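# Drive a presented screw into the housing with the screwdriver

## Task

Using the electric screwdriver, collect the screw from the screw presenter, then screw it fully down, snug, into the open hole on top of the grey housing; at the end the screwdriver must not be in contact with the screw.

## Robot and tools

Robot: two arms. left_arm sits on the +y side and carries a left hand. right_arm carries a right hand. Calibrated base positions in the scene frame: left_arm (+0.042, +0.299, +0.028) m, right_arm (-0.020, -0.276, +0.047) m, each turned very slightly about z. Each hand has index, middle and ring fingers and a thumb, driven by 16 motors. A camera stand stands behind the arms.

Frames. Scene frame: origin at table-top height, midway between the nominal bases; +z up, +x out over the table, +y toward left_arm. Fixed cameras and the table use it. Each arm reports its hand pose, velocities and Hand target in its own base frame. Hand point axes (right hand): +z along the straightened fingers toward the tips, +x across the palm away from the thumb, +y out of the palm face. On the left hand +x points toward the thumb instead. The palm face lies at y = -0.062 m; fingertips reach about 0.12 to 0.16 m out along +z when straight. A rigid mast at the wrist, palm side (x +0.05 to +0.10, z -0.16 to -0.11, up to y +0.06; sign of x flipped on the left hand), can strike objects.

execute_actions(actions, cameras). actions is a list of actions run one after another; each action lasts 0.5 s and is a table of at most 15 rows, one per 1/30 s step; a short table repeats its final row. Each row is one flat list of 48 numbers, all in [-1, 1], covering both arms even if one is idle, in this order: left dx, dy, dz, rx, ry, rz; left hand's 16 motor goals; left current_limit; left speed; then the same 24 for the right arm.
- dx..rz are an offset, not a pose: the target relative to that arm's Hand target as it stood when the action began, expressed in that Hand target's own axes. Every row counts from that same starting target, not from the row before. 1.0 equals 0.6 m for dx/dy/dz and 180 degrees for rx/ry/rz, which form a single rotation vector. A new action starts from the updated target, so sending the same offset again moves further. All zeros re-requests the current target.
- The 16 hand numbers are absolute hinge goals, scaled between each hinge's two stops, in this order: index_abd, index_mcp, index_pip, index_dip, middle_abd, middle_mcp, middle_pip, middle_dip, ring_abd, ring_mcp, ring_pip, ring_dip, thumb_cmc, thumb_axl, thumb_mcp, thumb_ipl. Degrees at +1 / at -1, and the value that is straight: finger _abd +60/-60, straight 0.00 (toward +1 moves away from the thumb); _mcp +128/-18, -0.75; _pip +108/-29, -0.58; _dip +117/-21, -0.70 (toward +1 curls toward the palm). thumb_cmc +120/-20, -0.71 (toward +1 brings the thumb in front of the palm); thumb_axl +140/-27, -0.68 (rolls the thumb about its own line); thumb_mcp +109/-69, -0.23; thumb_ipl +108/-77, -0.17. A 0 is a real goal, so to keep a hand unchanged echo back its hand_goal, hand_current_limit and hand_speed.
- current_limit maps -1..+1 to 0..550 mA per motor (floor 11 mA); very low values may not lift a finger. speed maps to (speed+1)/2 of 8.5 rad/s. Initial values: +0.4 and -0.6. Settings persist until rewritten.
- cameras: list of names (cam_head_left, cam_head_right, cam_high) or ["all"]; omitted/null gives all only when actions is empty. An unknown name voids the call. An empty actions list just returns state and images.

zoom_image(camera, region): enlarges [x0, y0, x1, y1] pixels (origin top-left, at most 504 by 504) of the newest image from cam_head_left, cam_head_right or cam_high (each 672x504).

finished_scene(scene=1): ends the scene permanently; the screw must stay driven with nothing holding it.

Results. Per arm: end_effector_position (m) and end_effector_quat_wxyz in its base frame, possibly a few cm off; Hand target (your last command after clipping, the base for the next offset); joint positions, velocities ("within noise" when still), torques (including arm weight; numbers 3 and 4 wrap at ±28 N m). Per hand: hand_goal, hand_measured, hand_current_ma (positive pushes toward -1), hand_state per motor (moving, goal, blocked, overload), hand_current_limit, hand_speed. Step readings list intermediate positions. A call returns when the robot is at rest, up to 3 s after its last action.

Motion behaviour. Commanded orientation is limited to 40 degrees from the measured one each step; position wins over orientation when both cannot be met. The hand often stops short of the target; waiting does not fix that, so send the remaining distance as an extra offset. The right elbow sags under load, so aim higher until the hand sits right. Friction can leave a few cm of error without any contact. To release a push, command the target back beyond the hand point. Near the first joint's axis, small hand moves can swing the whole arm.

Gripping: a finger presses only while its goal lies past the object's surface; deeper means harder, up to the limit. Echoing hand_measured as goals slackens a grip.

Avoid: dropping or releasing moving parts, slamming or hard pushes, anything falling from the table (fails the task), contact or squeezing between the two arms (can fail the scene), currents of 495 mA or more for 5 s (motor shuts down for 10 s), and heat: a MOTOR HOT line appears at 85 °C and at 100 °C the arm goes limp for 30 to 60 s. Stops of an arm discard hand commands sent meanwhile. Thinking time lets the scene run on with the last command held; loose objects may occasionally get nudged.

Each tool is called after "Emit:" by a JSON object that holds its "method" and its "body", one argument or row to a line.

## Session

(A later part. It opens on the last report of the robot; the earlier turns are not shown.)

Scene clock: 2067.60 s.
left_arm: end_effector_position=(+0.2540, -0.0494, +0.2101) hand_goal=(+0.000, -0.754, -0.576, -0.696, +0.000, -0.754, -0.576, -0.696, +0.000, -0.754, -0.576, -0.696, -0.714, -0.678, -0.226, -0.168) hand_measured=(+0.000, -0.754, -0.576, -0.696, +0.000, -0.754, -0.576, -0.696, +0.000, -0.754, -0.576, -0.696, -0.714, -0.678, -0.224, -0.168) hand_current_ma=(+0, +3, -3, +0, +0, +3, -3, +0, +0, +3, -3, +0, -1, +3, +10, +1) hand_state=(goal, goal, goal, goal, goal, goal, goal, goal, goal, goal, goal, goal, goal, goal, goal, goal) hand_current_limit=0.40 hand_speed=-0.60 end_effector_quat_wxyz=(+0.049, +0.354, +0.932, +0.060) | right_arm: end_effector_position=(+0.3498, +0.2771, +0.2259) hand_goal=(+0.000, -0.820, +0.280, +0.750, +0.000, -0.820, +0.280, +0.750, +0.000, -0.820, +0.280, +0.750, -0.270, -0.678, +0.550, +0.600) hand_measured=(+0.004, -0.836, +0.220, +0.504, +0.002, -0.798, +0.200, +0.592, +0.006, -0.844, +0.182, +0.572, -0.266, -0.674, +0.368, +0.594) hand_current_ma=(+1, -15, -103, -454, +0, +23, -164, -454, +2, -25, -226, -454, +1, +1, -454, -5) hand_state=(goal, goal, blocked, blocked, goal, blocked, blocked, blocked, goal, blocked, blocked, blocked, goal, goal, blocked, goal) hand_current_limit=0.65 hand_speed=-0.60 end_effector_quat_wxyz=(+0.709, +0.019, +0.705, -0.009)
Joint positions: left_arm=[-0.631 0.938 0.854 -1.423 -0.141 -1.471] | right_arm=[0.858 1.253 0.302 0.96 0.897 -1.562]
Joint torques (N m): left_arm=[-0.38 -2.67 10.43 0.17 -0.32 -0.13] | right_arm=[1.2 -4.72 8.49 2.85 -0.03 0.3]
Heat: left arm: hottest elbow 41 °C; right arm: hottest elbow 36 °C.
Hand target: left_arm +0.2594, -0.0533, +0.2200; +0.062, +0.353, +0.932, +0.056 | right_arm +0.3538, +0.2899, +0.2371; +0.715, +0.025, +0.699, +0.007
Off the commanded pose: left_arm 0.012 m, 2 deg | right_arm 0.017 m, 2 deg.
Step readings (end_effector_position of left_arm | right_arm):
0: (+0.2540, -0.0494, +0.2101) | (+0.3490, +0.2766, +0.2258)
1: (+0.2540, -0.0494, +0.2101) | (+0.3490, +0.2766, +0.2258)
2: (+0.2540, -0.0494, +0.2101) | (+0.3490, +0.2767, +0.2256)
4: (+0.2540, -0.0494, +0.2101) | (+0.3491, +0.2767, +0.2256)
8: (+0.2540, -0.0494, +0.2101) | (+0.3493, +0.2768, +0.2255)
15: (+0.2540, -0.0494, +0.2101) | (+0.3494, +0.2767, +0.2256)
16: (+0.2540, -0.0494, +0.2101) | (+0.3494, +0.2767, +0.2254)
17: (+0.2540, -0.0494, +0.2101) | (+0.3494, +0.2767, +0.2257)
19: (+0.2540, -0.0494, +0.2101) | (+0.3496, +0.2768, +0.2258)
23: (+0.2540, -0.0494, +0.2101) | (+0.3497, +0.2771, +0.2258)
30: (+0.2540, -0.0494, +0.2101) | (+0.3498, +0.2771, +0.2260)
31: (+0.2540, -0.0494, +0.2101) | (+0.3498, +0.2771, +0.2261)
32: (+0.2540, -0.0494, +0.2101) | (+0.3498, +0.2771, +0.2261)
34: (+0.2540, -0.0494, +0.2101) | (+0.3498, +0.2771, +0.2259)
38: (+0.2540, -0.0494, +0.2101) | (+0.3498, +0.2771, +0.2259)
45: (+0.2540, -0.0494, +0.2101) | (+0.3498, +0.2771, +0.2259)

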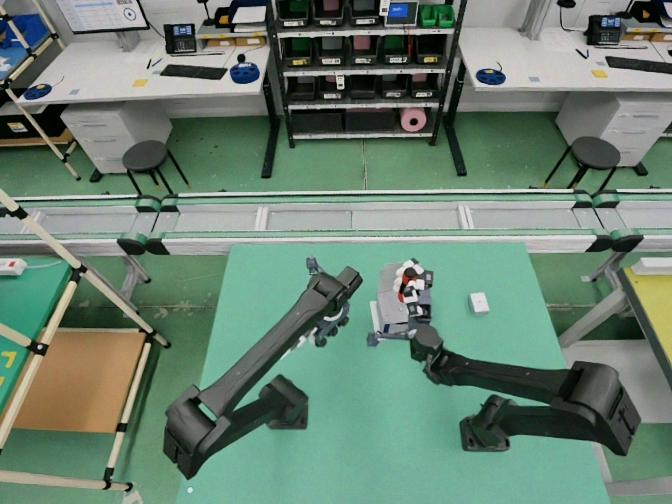

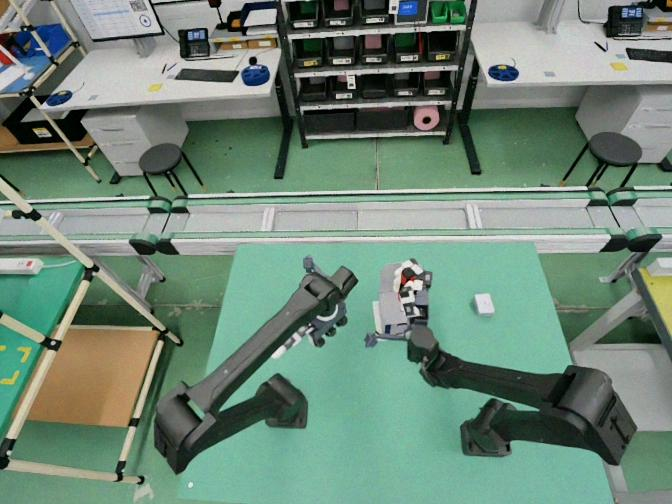

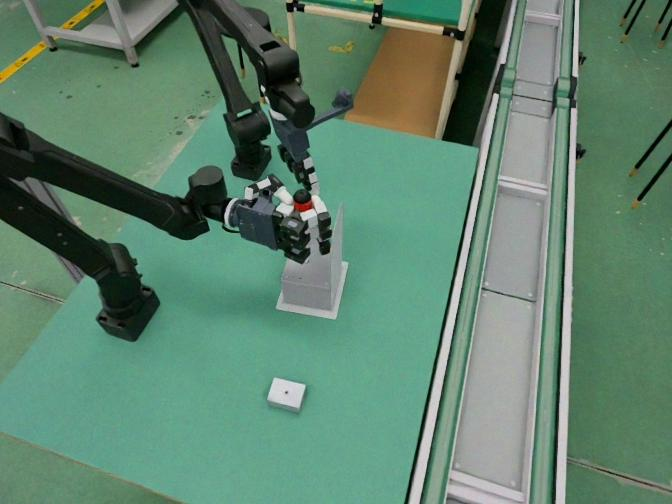

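Emit:
{"method": "execute_actions", "body": {
  "actions": [
    [[0,0,0,0,0,0,0,-0.754,-0.576,-0.696,0,-0.754,-0.576,-0.696,0,-0.754,-0.576,-0.696,-0.714,-0.678,-0.226,-0.168,0.4,-0.6, -0.02,0,0,0,0,0,0,-0.82,0.28,0.75,0,-0.82,0.28,0.75,0,-0.82,0.28,0.75,-0.27,-0.678,0.1,0.6,0.6,-0.6]],
    [[0,0,0,0,0,0,0,-0.754,-0.576,-0.696,0,-0.754,-0.576,-0.696,0,-0.754,-0.576,-0.696,-0.714,-0.678,-0.226,-0.168,0.4,-0.6, -0.05,0,0,0,0,0,0,-0.82,0.28,0.75,0,-0.82,0.28,0.75,0,-0.82,0.28,0.75,-0.27,-0.678,0.1,0.6,0.6,-0.6]],
    [[0,0,0,0,0,0,0,-0.754,-0.576,-0.696,0,-0.754,-0.576,-0.696,0,-0.754,-0.576,-0.696,-0.714,-0.678,-0.226,-0.168,0.4,-0.6, -0.05,0,-0.01,0,0,0,0,-0.82,0.28,0.75,0,-0.82,0.28,0.75,0,-0.82,0.28,0.75,-0.27,-0.678,0.1,0.6,0.6,-0.6]]
  ],
  "cameras": ["all"]
}}

Emit:
{"method": "zoom_image", "body": {
  "camera": "cam_high",
  "region": [298, 252, 314, 268]
}}

Emit:
{"method": "zoom_image", "body": {
  "camera": "cam_head_left",
  "region": [393, 301, 409, 317]
}}

Emit:
{"method": "zoom_image", "body": {
  "camera": "cam_head_right",
  "region": [392, 298, 412, 318]
}}

Scene clock: 2090.37 s.
left_arm: end_effector_position=(+0.2540, -0.0494, +0.2101) hand_goal=(+0.000, -0.754, -0.576, -0.696, +0.000, -0.754, -0.576, -0.696, +0.000, -0.754, -0.576, -0.696, -0.714, -0.678, -0.226, -0.168) hand_measured=(+0.000, -0.754, -0.576, -0.696, +0.000, -0.754, -0.576, -0.696, +0.000, -0.754, -0.576, -0.696, -0.714, -0.678, -0.224, -0.168) hand_current_ma=(+0, +3, -3, +0, +0, +3, -3, +0, +0, +3, -3, +0, -1, +3, +10, +1) hand_state=(goal, goal, goal, goal, goal, goal, goal, goal, goal, goal, goal, goal, goal, goal, goal, goal) hand_current_limit=0.40 hand_speed=-0.60 end_effector_quat_wxyz=(+0.049, +0.354, +0.932, +0.060) | right_arm: end_effector_position=(+0.3395, +0.2697, +0.2644) hand_goal=(+0.000, -0.820, +0.280, +0.750, +0.000, -0.820, +0.280, +0.750, +0.000, -0.820, +0.280, +0.750, -0.270, -0.678, +0.100, +0.600) hand_measured=(+0.004, -0.836, +0.220, +0.504, +0.002, -0.798, +0.200, +0.592, +0.006, -0.844, +0.182, +0.572, -0.266, -0.676, +0.108, +0.604) hand_current_ma=(+1, -13, -103, -440, +0, +23, -164, -440, +2, -25, -226, -440, +1, +1, +5, +2) hand_state=(goal, goal, blocked, blocked, goal, blocked, blocked, blocked, goal, blocked, blocked, blocked, goal, goal, goal, goal) hand_current_limit=0.60 hand_speed=-0.60 end_effector_quat_wxyz=(+0.696, +0.004, +0.717, -0.024)
Joint positions: left_arm=[-0.631 0.938 0.854 -1.423 -0.141 -1.471] | right_arm=[0.869 0.998 0.343 0.609 0.909 -1.562]
Joint torques (N m): left_arm=[-0.5 -2.55 10.39 0.29 -0.33 -0.12] | right_arm=[1.49 -5.3 12.82 2.41 0.16 0.25]
Heat: left arm: hottest elbow 41 °C; right arm: hottest elbow 36 °C.
Hand target: left_arm +0.2594, -0.0533, +0.2200; +0.062, +0.353, +0.932, +0.056 | right_arm +0.3462, +0.2867, +0.3090; +0.715, +0.026, +0.699, +0.007
Off the commanded pose: left_arm 0.012 m, 2 deg | right_arm 0.048 m, 5 deg.
Step readings (end_effector_position of left_arm | right_arm):
0: (+0.2540, -0.0494, +0.2101) | (+0.3498, +0.2771, +0.2259)
1: (+0.2540, -0.0494, +0.2101) | (+0.3498, +0.2771, +0.2259)
2: (+0.2540, -0.0494, +0.2101) | (+0.3498, +0.2771, +0.2259)
4: (+0.2540, -0.0494, +0.2101) | (+0.3499, +0.2772, +0.2260)
8: (+0.2540, -0.0494, +0.2101) | (+0.3495, +0.2767, +0.2272)
15: (+0.2540, -0.0494, +0.2101) | (+0.3493, +0.2766, +0.2265)
16: (+0.2540, -0.0494, +0.2101) | (+0.3493, +0.2765, +0.2264)
17: (+0.2540, -0.0494, +0.2101) | (+0.3493, +0.2766, +0.2265)
19: (+0.2540, -0.0494, +0.2101) | (+0.3483, +0.2759, +0.2286)
23: (+0.2540, -0.0494, +0.2101) | (+0.3451, +0.2723, +0.2367)
30: (+0.2540, -0.0494, +0.2101) | (+0.3440, +0.2710, +0.2346)
31: (+0.2540, -0.0494, +0.2101) | (+0.3440, +0.2710, +0.2338)
32: (+0.2540, -0.0494, +0.2101) | (+0.3441, +0.2709, +0.2333)
34: (+0.2540, -0.0494, +0.2101) | (+0.3429, +0.2697, +0.2347)
38: (+0.2540, -0.0494, +0.2101) | (+0.3391, +0.2665, +0.2521)
45: (+0.2540, -0.0494, +0.2101) | (+0.3395, +0.2696, +0.2664)

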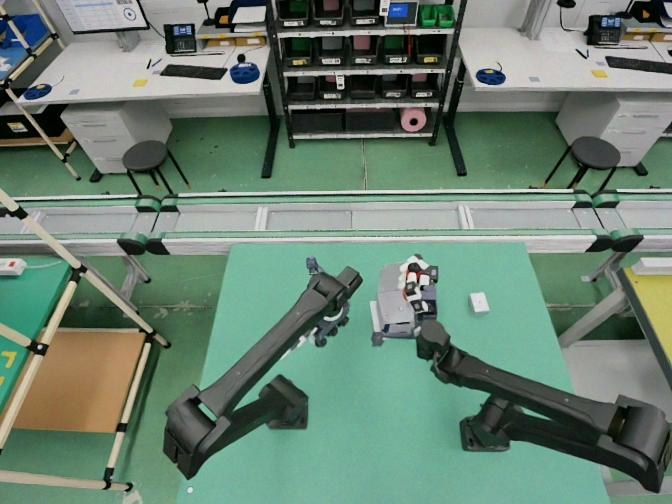

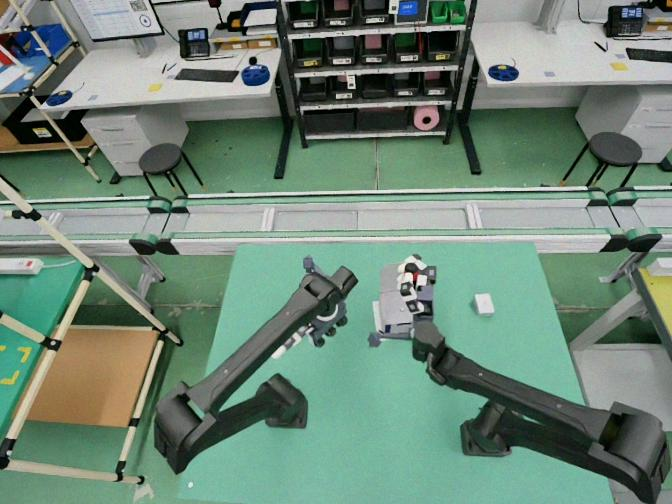

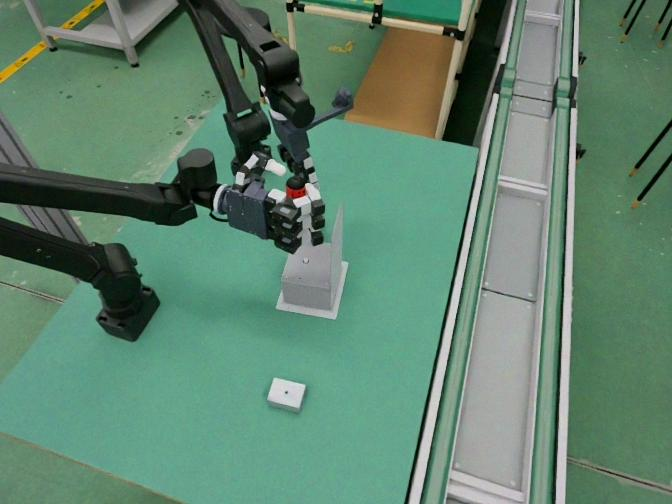

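Scaled by 31.500 from the camera's 672x504 image, which has a finer 960x720 frame.

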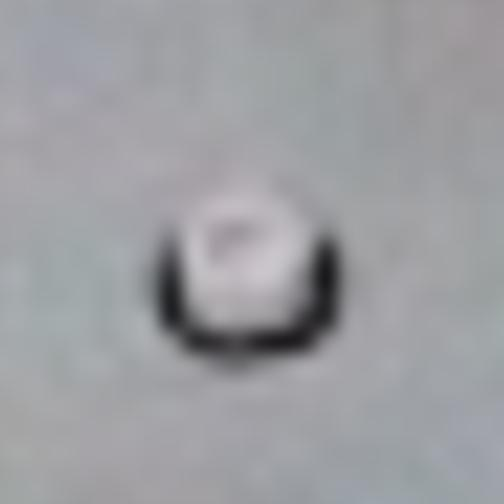

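Scaled by 31.500 from the camera's 672x504 image, which has a finer 960x720 frame.

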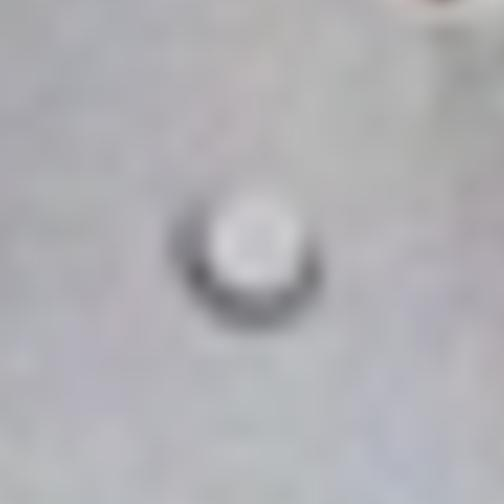

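Scaled by 25.200 from the camera's 672x504 image, which has a finer 960x720 frame.

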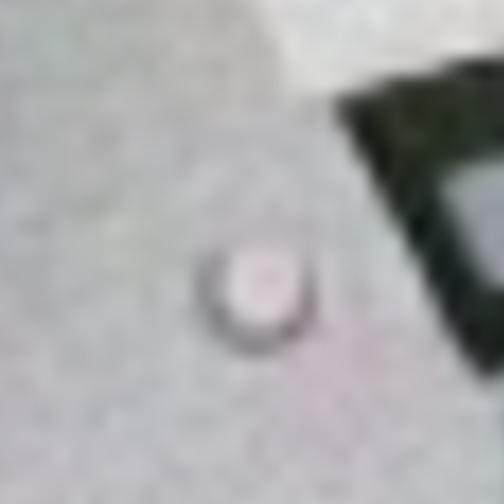

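Emit:
{"method": "execute_actions", "body": {
  "actions": [
    [[0,0,0,0,0,0,0,-0.754,-0.576,-0.696,0,-0.754,-0.576,-0.696,0,-0.754,-0.576,-0.696,-0.714,-0.678,-0.226,-0.168,0.4,-0.6, -0.01,-0.09,0.01,0,0,0,0,-0.82,0.28,0.75,0,-0.82,0.28,0.75,0,-0.82,0.28,0.75,-0.27,-0.678,0.1,0.6,0.5,-0.6]],
    [[0,0,0,0,0,0,0,-0.754,-0.576,-0.696,0,-0.754,-0.576,-0.696,0,-0.754,-0.576,-0.696,-0.714,-0.678,-0.226,-0.168,0.4,-0.6, -0.01,-0.09,0.01,0,0,0,0,-0.82,0.28,0.75,0,-0.82,0.28,0.75,0,-0.82,0.28,0.75,-0.27,-0.678,0.1,0.6,0.5,-0.6]],
    [[0,0,0,0,0,0,0,-0.754,-0.576,-0.696,0,-0.754,-0.576,-0.696,0,-0.754,-0.576,-0.696,-0.714,-0.678,-0.226,-0.168,0.4,-0.6, 0,-0.09,0.01,0,0,0,0,-0.82,0.28,0.75,0,-0.82,0.28,0.75,0,-0.82,0.28,0.75,-0.27,-0.678,0.1,0.6,0.5,-0.6]],
    [[0,0,0,0,0,0,0,-0.754,-0.576,-0.696,0,-0.754,-0.576,-0.696,0,-0.754,-0.576,-0.696,-0.714,-0.678,-0.226,-0.168,0.4,-0.6, 0,-0.06,0,0,0,0,0,-0.82,0.28,0.75,0,-0.82,0.28,0.75,0,-0.82,0.28,0.75,-0.27,-0.678,0.1,0.6,0.5,-0.6]]
  ],
  "cameras": ["all"]
}}

Emit:
{"method": "zoom_image", "body": {
  "camera": "cam_high",
  "region": [240, 190, 360, 330]
}}

Emit:
{"method": "zoom_image", "body": {
  "camera": "cam_high",
  "region": [298, 252, 314, 268]
}}

Emit:
{"method": "zoom_image", "body": {
  "camera": "cam_head_left",
  "region": [360, 250, 440, 350]
}}

Scene clock: 2104.90 s.
left_arm: end_effector_position=(+0.2540, -0.0494, +0.2101) hand_goal=(+0.000, -0.754, -0.576, -0.696, +0.000, -0.754, -0.576, -0.696, +0.000, -0.754, -0.576, -0.696, -0.714, -0.678, -0.226, -0.168) hand_measured=(+0.000, -0.754, -0.576, -0.696, +0.000, -0.754, -0.576, -0.696, +0.000, -0.754, -0.576, -0.696, -0.714, -0.678, -0.224, -0.168) hand_current_ma=(+0, +3, -3, +0, +0, +3, -3, +0, +0, +3, -3, +0, -1, +3, +10, +1) hand_state=(goal, goal, goal, goal, goal, goal, goal, goal, goal, goal, goal, goal, goal, goal, goal, goal) hand_current_limit=0.40 hand_speed=-0.60 end_effector_quat_wxyz=(+0.049, +0.354, +0.932, +0.060) | right_arm: end_effector_position=(+0.3601, +0.0941, +0.2971) hand_goal=(+0.000, -0.820, +0.280, +0.750, +0.000, -0.820, +0.280, +0.750, +0.000, -0.820, +0.280, +0.750, -0.270, -0.678, +0.100, +0.600) hand_measured=(+0.004, -0.830, +0.220, +0.504, +0.002, -0.792, +0.200, +0.592, +0.006, -0.838, +0.182, +0.572, -0.266, -0.676, +0.106, +0.604) hand_current_ma=(+1, -6, -103, -413, +0, +36, -164, -412, +2, -15, -226, -412, +1, +1, +4, +1) hand_state=(goal, goal, blocked, blocked, goal, blocked, blocked, blocked, goal, goal, blocked, blocked, goal, goal, goal, goal) hand_current_limit=0.50 hand_speed=-0.60 end_effector_quat_wxyz=(+0.703, +0.012, +0.711, +0.002)
Joint positions: left_arm=[-0.631 0.938 0.854 -1.423 -0.141 -1.471] | right_arm=[0.067 0.615 0.271 0.332 0.081 -1.551]
Joint torques (N m): left_arm=[-0.32 -2.55 10.45 0.21 -0.32 -0.12] | right_arm=[-0.97 -2.84 9.92 3.03 -0.09 0.39]
Heat: left arm: hottest elbow 41 °C; right arm: hottest elbow 38 °C.
Hand target: left_arm +0.2594, -0.0533, +0.2200; +0.062, +0.353, +0.932, +0.056 | right_arm +0.3587, +0.0880, +0.3124; +0.715, +0.026, +0.699, +0.007
Off the commanded pose: left_arm 0.012 m, 2 deg | right_arm 0.017 m, 3 deg.
Step readings (end_effector_position of left_arm | right_arm):
0: (+0.2540, -0.0494, +0.2101) | (+0.3395, +0.2697, +0.2644)
1: (+0.2540, -0.0494, +0.2101) | (+0.3392, +0.2702, +0.2644)
2: (+0.2540, -0.0494, +0.2101) | (+0.3382, +0.2722, +0.2649)
4: (+0.2540, -0.0494, +0.2101) | (+0.3381, +0.2719, +0.2692)
8: (+0.2540, -0.0494, +0.2101) | (+0.3441, +0.2499, +0.2921)
15: (+0.2540, -0.0494, +0.2101) | (+0.3478, +0.2359, +0.2989)
16: (+0.2540, -0.0494, +0.2101) | (+0.3476, +0.2369, +0.2976)
17: (+0.2540, -0.0494, +0.2101) | (+0.3475, +0.2371, +0.2965)
19: (+0.2540, -0.0494, +0.2101) | (+0.3468, +0.2324, +0.2950)
23: (+0.2540, -0.0494, +0.2101) | (+0.3522, +0.1986, +0.2986)
30: (+0.2540, -0.0494, +0.2101) | (+0.3543, +0.1839, +0.3016)
31: (+0.2540, -0.0494, +0.2101) | (+0.3539, +0.1849, +0.3006)
32: (+0.2540, -0.0494, +0.2101) | (+0.3535, +0.1849, +0.2993)
34: (+0.2540, -0.0494, +0.2101) | (+0.3522, +0.1800, +0.2974)
38: (+0.2540, -0.0494, +0.2101) | (+0.3581, +0.1442, +0.2972)
45: (+0.2540, -0.0494, +0.2101) | (+0.3600, +0.1300, +0.2974)
46: (+0.2540, -0.0494, +0.2101) | (+0.3597, +0.1306, +0.2969)
47: (+0.2540, -0.0494, +0.2101) | (+0.3590, +0.1309, +0.2967)
49: (+0.2540, -0.0494, +0.2101) | (+0.3571, +0.1281, +0.2963)
53: (+0.2540, -0.0494, +0.2101) | (+0.3599, +0.1030, +0.2972)
60: (+0.2540, -0.0494, +0.2101) | (+0.3604, +0.0935, +0.2972)

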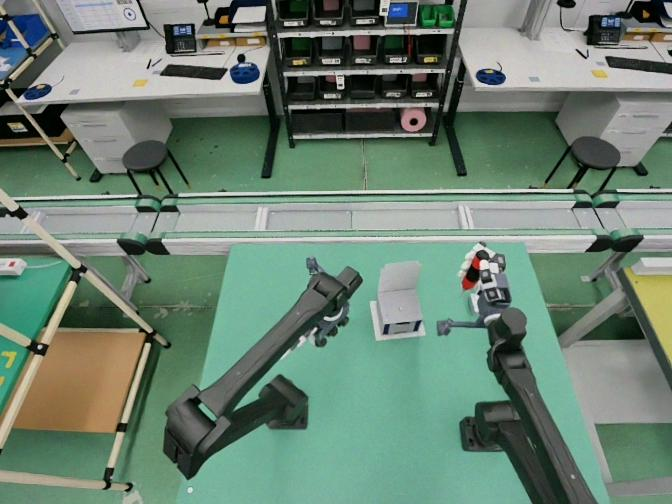

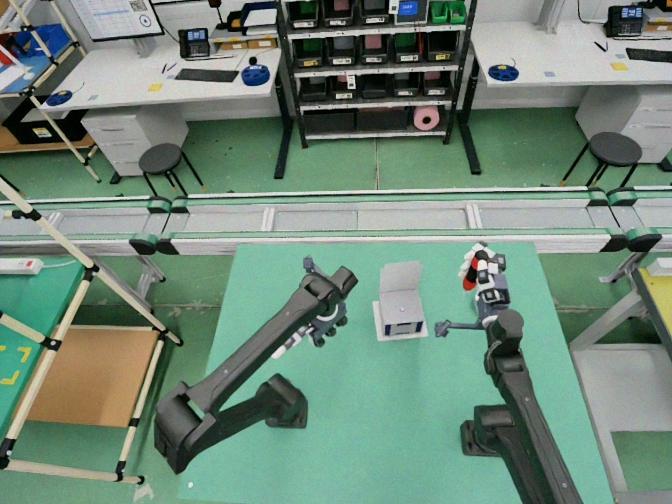

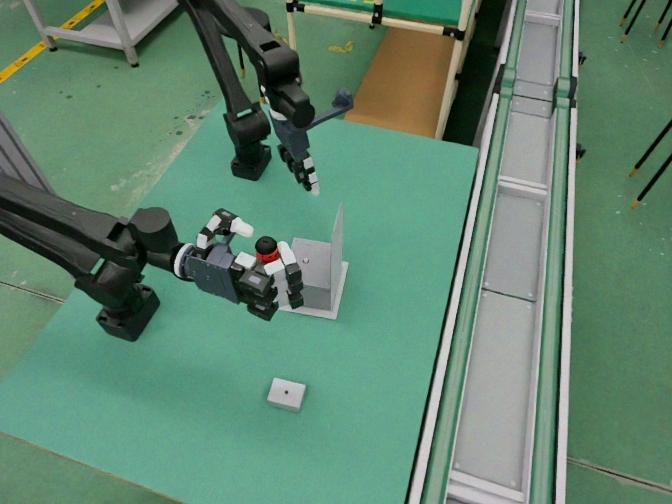

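Scaled by 3.600 from the camera's 672x504 image, which has a finer 960x720 frame.

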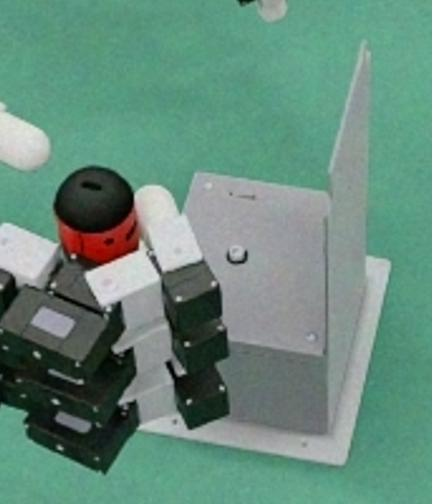

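Scaled by 31.500 from the camera's 672x504 image, which has a finer 960x720 frame.

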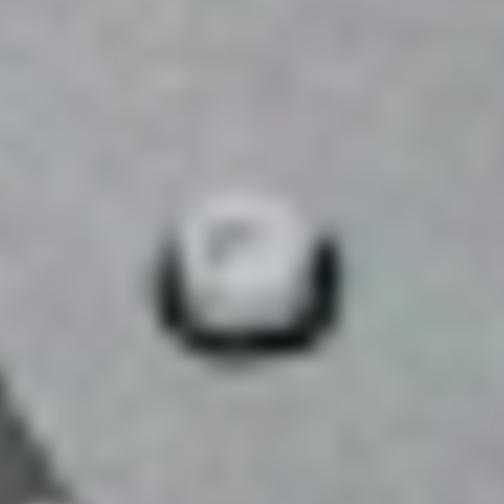

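Scaled by 5.040 from the camera's 672x504 image, which has a finer 960x720 frame.

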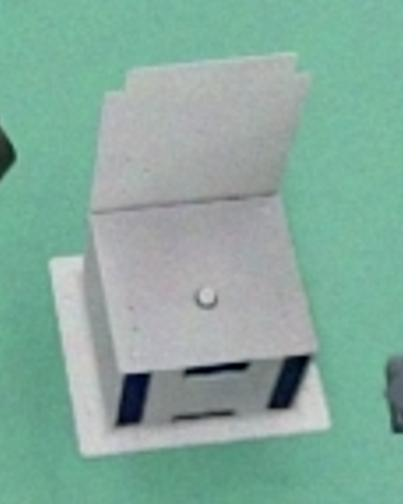

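Emit:
{"method": "execute_actions", "body": {
  "actions": [
    [[0,0,0,0,0,0,0,-0.754,-0.576,-0.696,0,-0.754,-0.576,-0.696,0,-0.754,-0.576,-0.696,-0.714,-0.678,-0.226,-0.168,0.4,-0.6, 0.07,0,-0.005,0,0,0,0,-0.82,0.28,0.75,0,-0.82,0.28,0.75,0,-0.82,0.28,0.75,-0.27,-0.678,0.1,0.6,0.5,-0.6]],
    [[0,0,0,0,0,0,0,-0.754,-0.576,-0.696,0,-0.754,-0.576,-0.696,0,-0.754,-0.576,-0.696,-0.714,-0.678,-0.226,-0.168,0.4,-0.6, 0.07,0,-0.005,0,0,0,0,-0.82,0.28,0.75,0,-0.82,0.28,0.75,0,-0.82,0.28,0.75,-0.27,-0.678,0.1,0.6,0.5,-0.6]],
    [[0,0,0,0,0,0,0,-0.754,-0.576,-0.696,0,-0.754,-0.576,-0.696,0,-0.754,-0.576,-0.696,-0.714,-0.678,-0.226,-0.168,0.4,-0.6, 0.055,0,-0.005,0,0,0,0,-0.82,0.28,0.75,0,-0.82,0.28,0.75,0,-0.82,0.28,0.75,-0.27,-0.678,0.1,0.6,0.5,-0.6]]
  ],
  "cameras": ["all"]
}}

Scene clock: 2113.33 s.
left_arm: end_effector_position=(+0.2540, -0.0494, +0.2101) hand_goal=(+0.000, -0.754, -0.576, -0.696, +0.000, -0.754, -0.576, -0.696, +0.000, -0.754, -0.576, -0.696, -0.714, -0.678, -0.226, -0.168) hand_measured=(+0.000, -0.754, -0.576, -0.696, +0.000, -0.754, -0.576, -0.696, +0.000, -0.754, -0.576, -0.696, -0.714, -0.678, -0.224, -0.168) hand_current_ma=(+0, +3, -3, +0, +0, +3, -3, +0, +0, +3, -3, +0, -1, +3, +10, +1) hand_state=(goal, goal, goal, goal, goal, goal, goal, goal, goal, goal, goal, goal, goal, goal, goal, goal) hand_current_limit=0.40 hand_speed=-0.60 end_effector_quat_wxyz=(+0.049, +0.354, +0.932, +0.060) | right_arm: end_effector_position=(+0.3517, +0.0885, +0.1799) hand_goal=(+0.000, -0.820, +0.280, +0.750, +0.000, -0.820, +0.280, +0.750, +0.000, -0.820, +0.280, +0.750, -0.270, -0.678, +0.100, +0.600) hand_measured=(+0.004, -0.830, +0.220, +0.504, +0.002, -0.792, +0.200, +0.592, +0.006, -0.838, +0.182, +0.572, -0.266, -0.676, +0.106, +0.604) hand_current_ma=(+1, -6, -103, -412, +0, +36, -164, -412, +2, -15, -226, -412, +1, +1, +4, +1) hand_state=(goal, goal, blocked, blocked, goal, blocked, blocked, blocked, goal, goal, blocked, blocked, goal, goal, goal, goal) hand_current_limit=0.50 hand_speed=-0.60 end_effector_quat_wxyz=(+0.696, +0.022, +0.718, -0.009)
Joint positions: left_arm=[-0.631 0.938 0.854 -1.423 -0.141 -1.471] | right_arm=[0.068 1.139 0.045 1.063 0.111 -1.55]
Joint torques (N m): left_arm=[-0.79 -2.67 10.4 0.27 -0.28 -0.11] | right_arm=[1.67 -2.73 6.28 4.52 -0.05 0.41]
Heat: left arm: hottest elbow 41 °C; right arm: hottest elbow 38 °C.
Hand target: left_arm +0.2594, -0.0533, +0.2200; +0.062, +0.353, +0.932, +0.056 | right_arm +0.3523, +0.0935, +0.1953; +0.715, +0.026, +0.699, +0.007
Off the commanded pose: left_arm 0.012 m, 2 deg | right_arm 0.016 m, 4 deg.
Step readings (end_effector_position of left_arm | right_arm):
0: (+0.2540, -0.0494, +0.2101) | (+0.3601, +0.0940, +0.2972)
1: (+0.2540, -0.0494, +0.2101) | (+0.3600, +0.0940, +0.2967)
2: (+0.2540, -0.0494, +0.2101) | (+0.3596, +0.0939, +0.2957)
4: (+0.2540, -0.0494, +0.2101) | (+0.3576, +0.0930, +0.2900)
8: (+0.2540, -0.0494, +0.2101) | (+0.3553, +0.0922, +0.2620)
15: (+0.2540, -0.0494, +0.2101) | (+0.3551, +0.0922, +0.2439)
16: (+0.2540, -0.0494, +0.2101) | (+0.3551, +0.0922, +0.2457)
17: (+0.2540, -0.0494, +0.2101) | (+0.3549, +0.0917, +0.2469)
19: (+0.2540, -0.0494, +0.2101) | (+0.3547, +0.0907, +0.2463)
23: (+0.2540, -0.0494, +0.2101) | (+0.3544, +0.0898, +0.2232)
30: (+0.2540, -0.0494, +0.2101) | (+0.3529, +0.0897, +0.2033)
31: (+0.2540, -0.0494, +0.2101) | (+0.3530, +0.0897, +0.2050)
32: (+0.2540, -0.0494, +0.2101) | (+0.3530, +0.0895, +0.2067)
34: (+0.2540, -0.0494, +0.2101) | (+0.3536, +0.0887, +0.2070)
38: (+0.2540, -0.0494, +0.2101) | (+0.3539, +0.0885, +0.1886)
45: (+0.2540, -0.0494, +0.2101) | (+0.3515, +0.0885, +0.1745)

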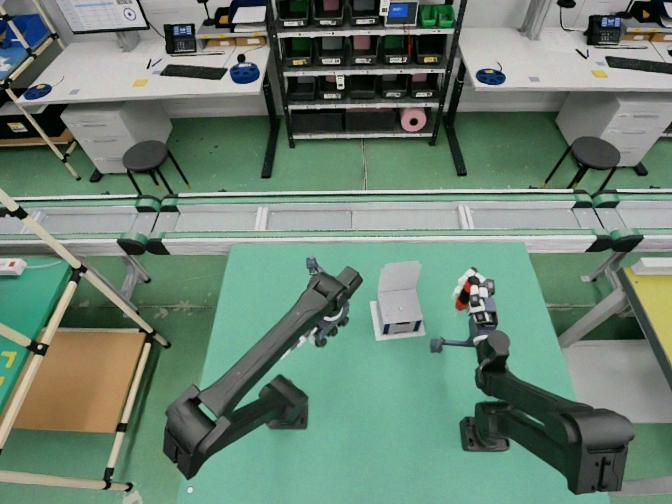

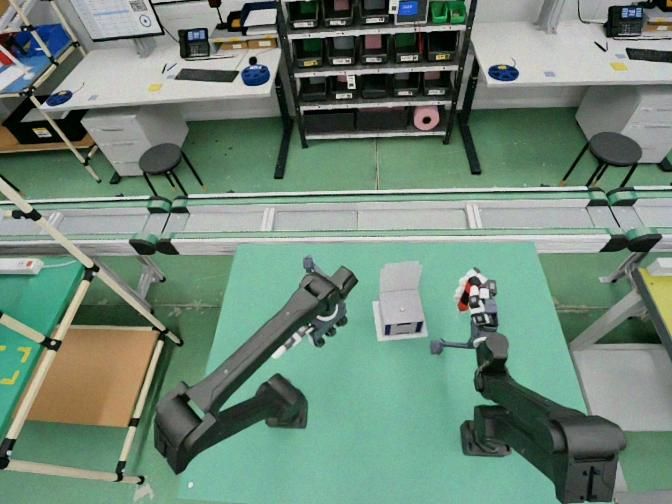

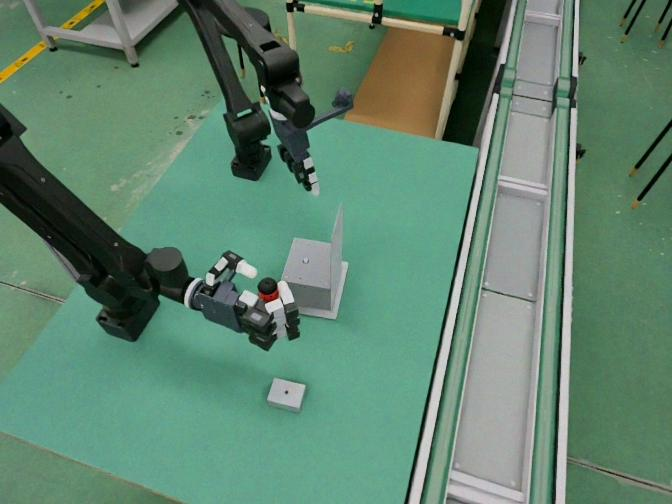

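Emit:
{"method": "finished_scene", "body": {

}}

The scene is finished: the task was done.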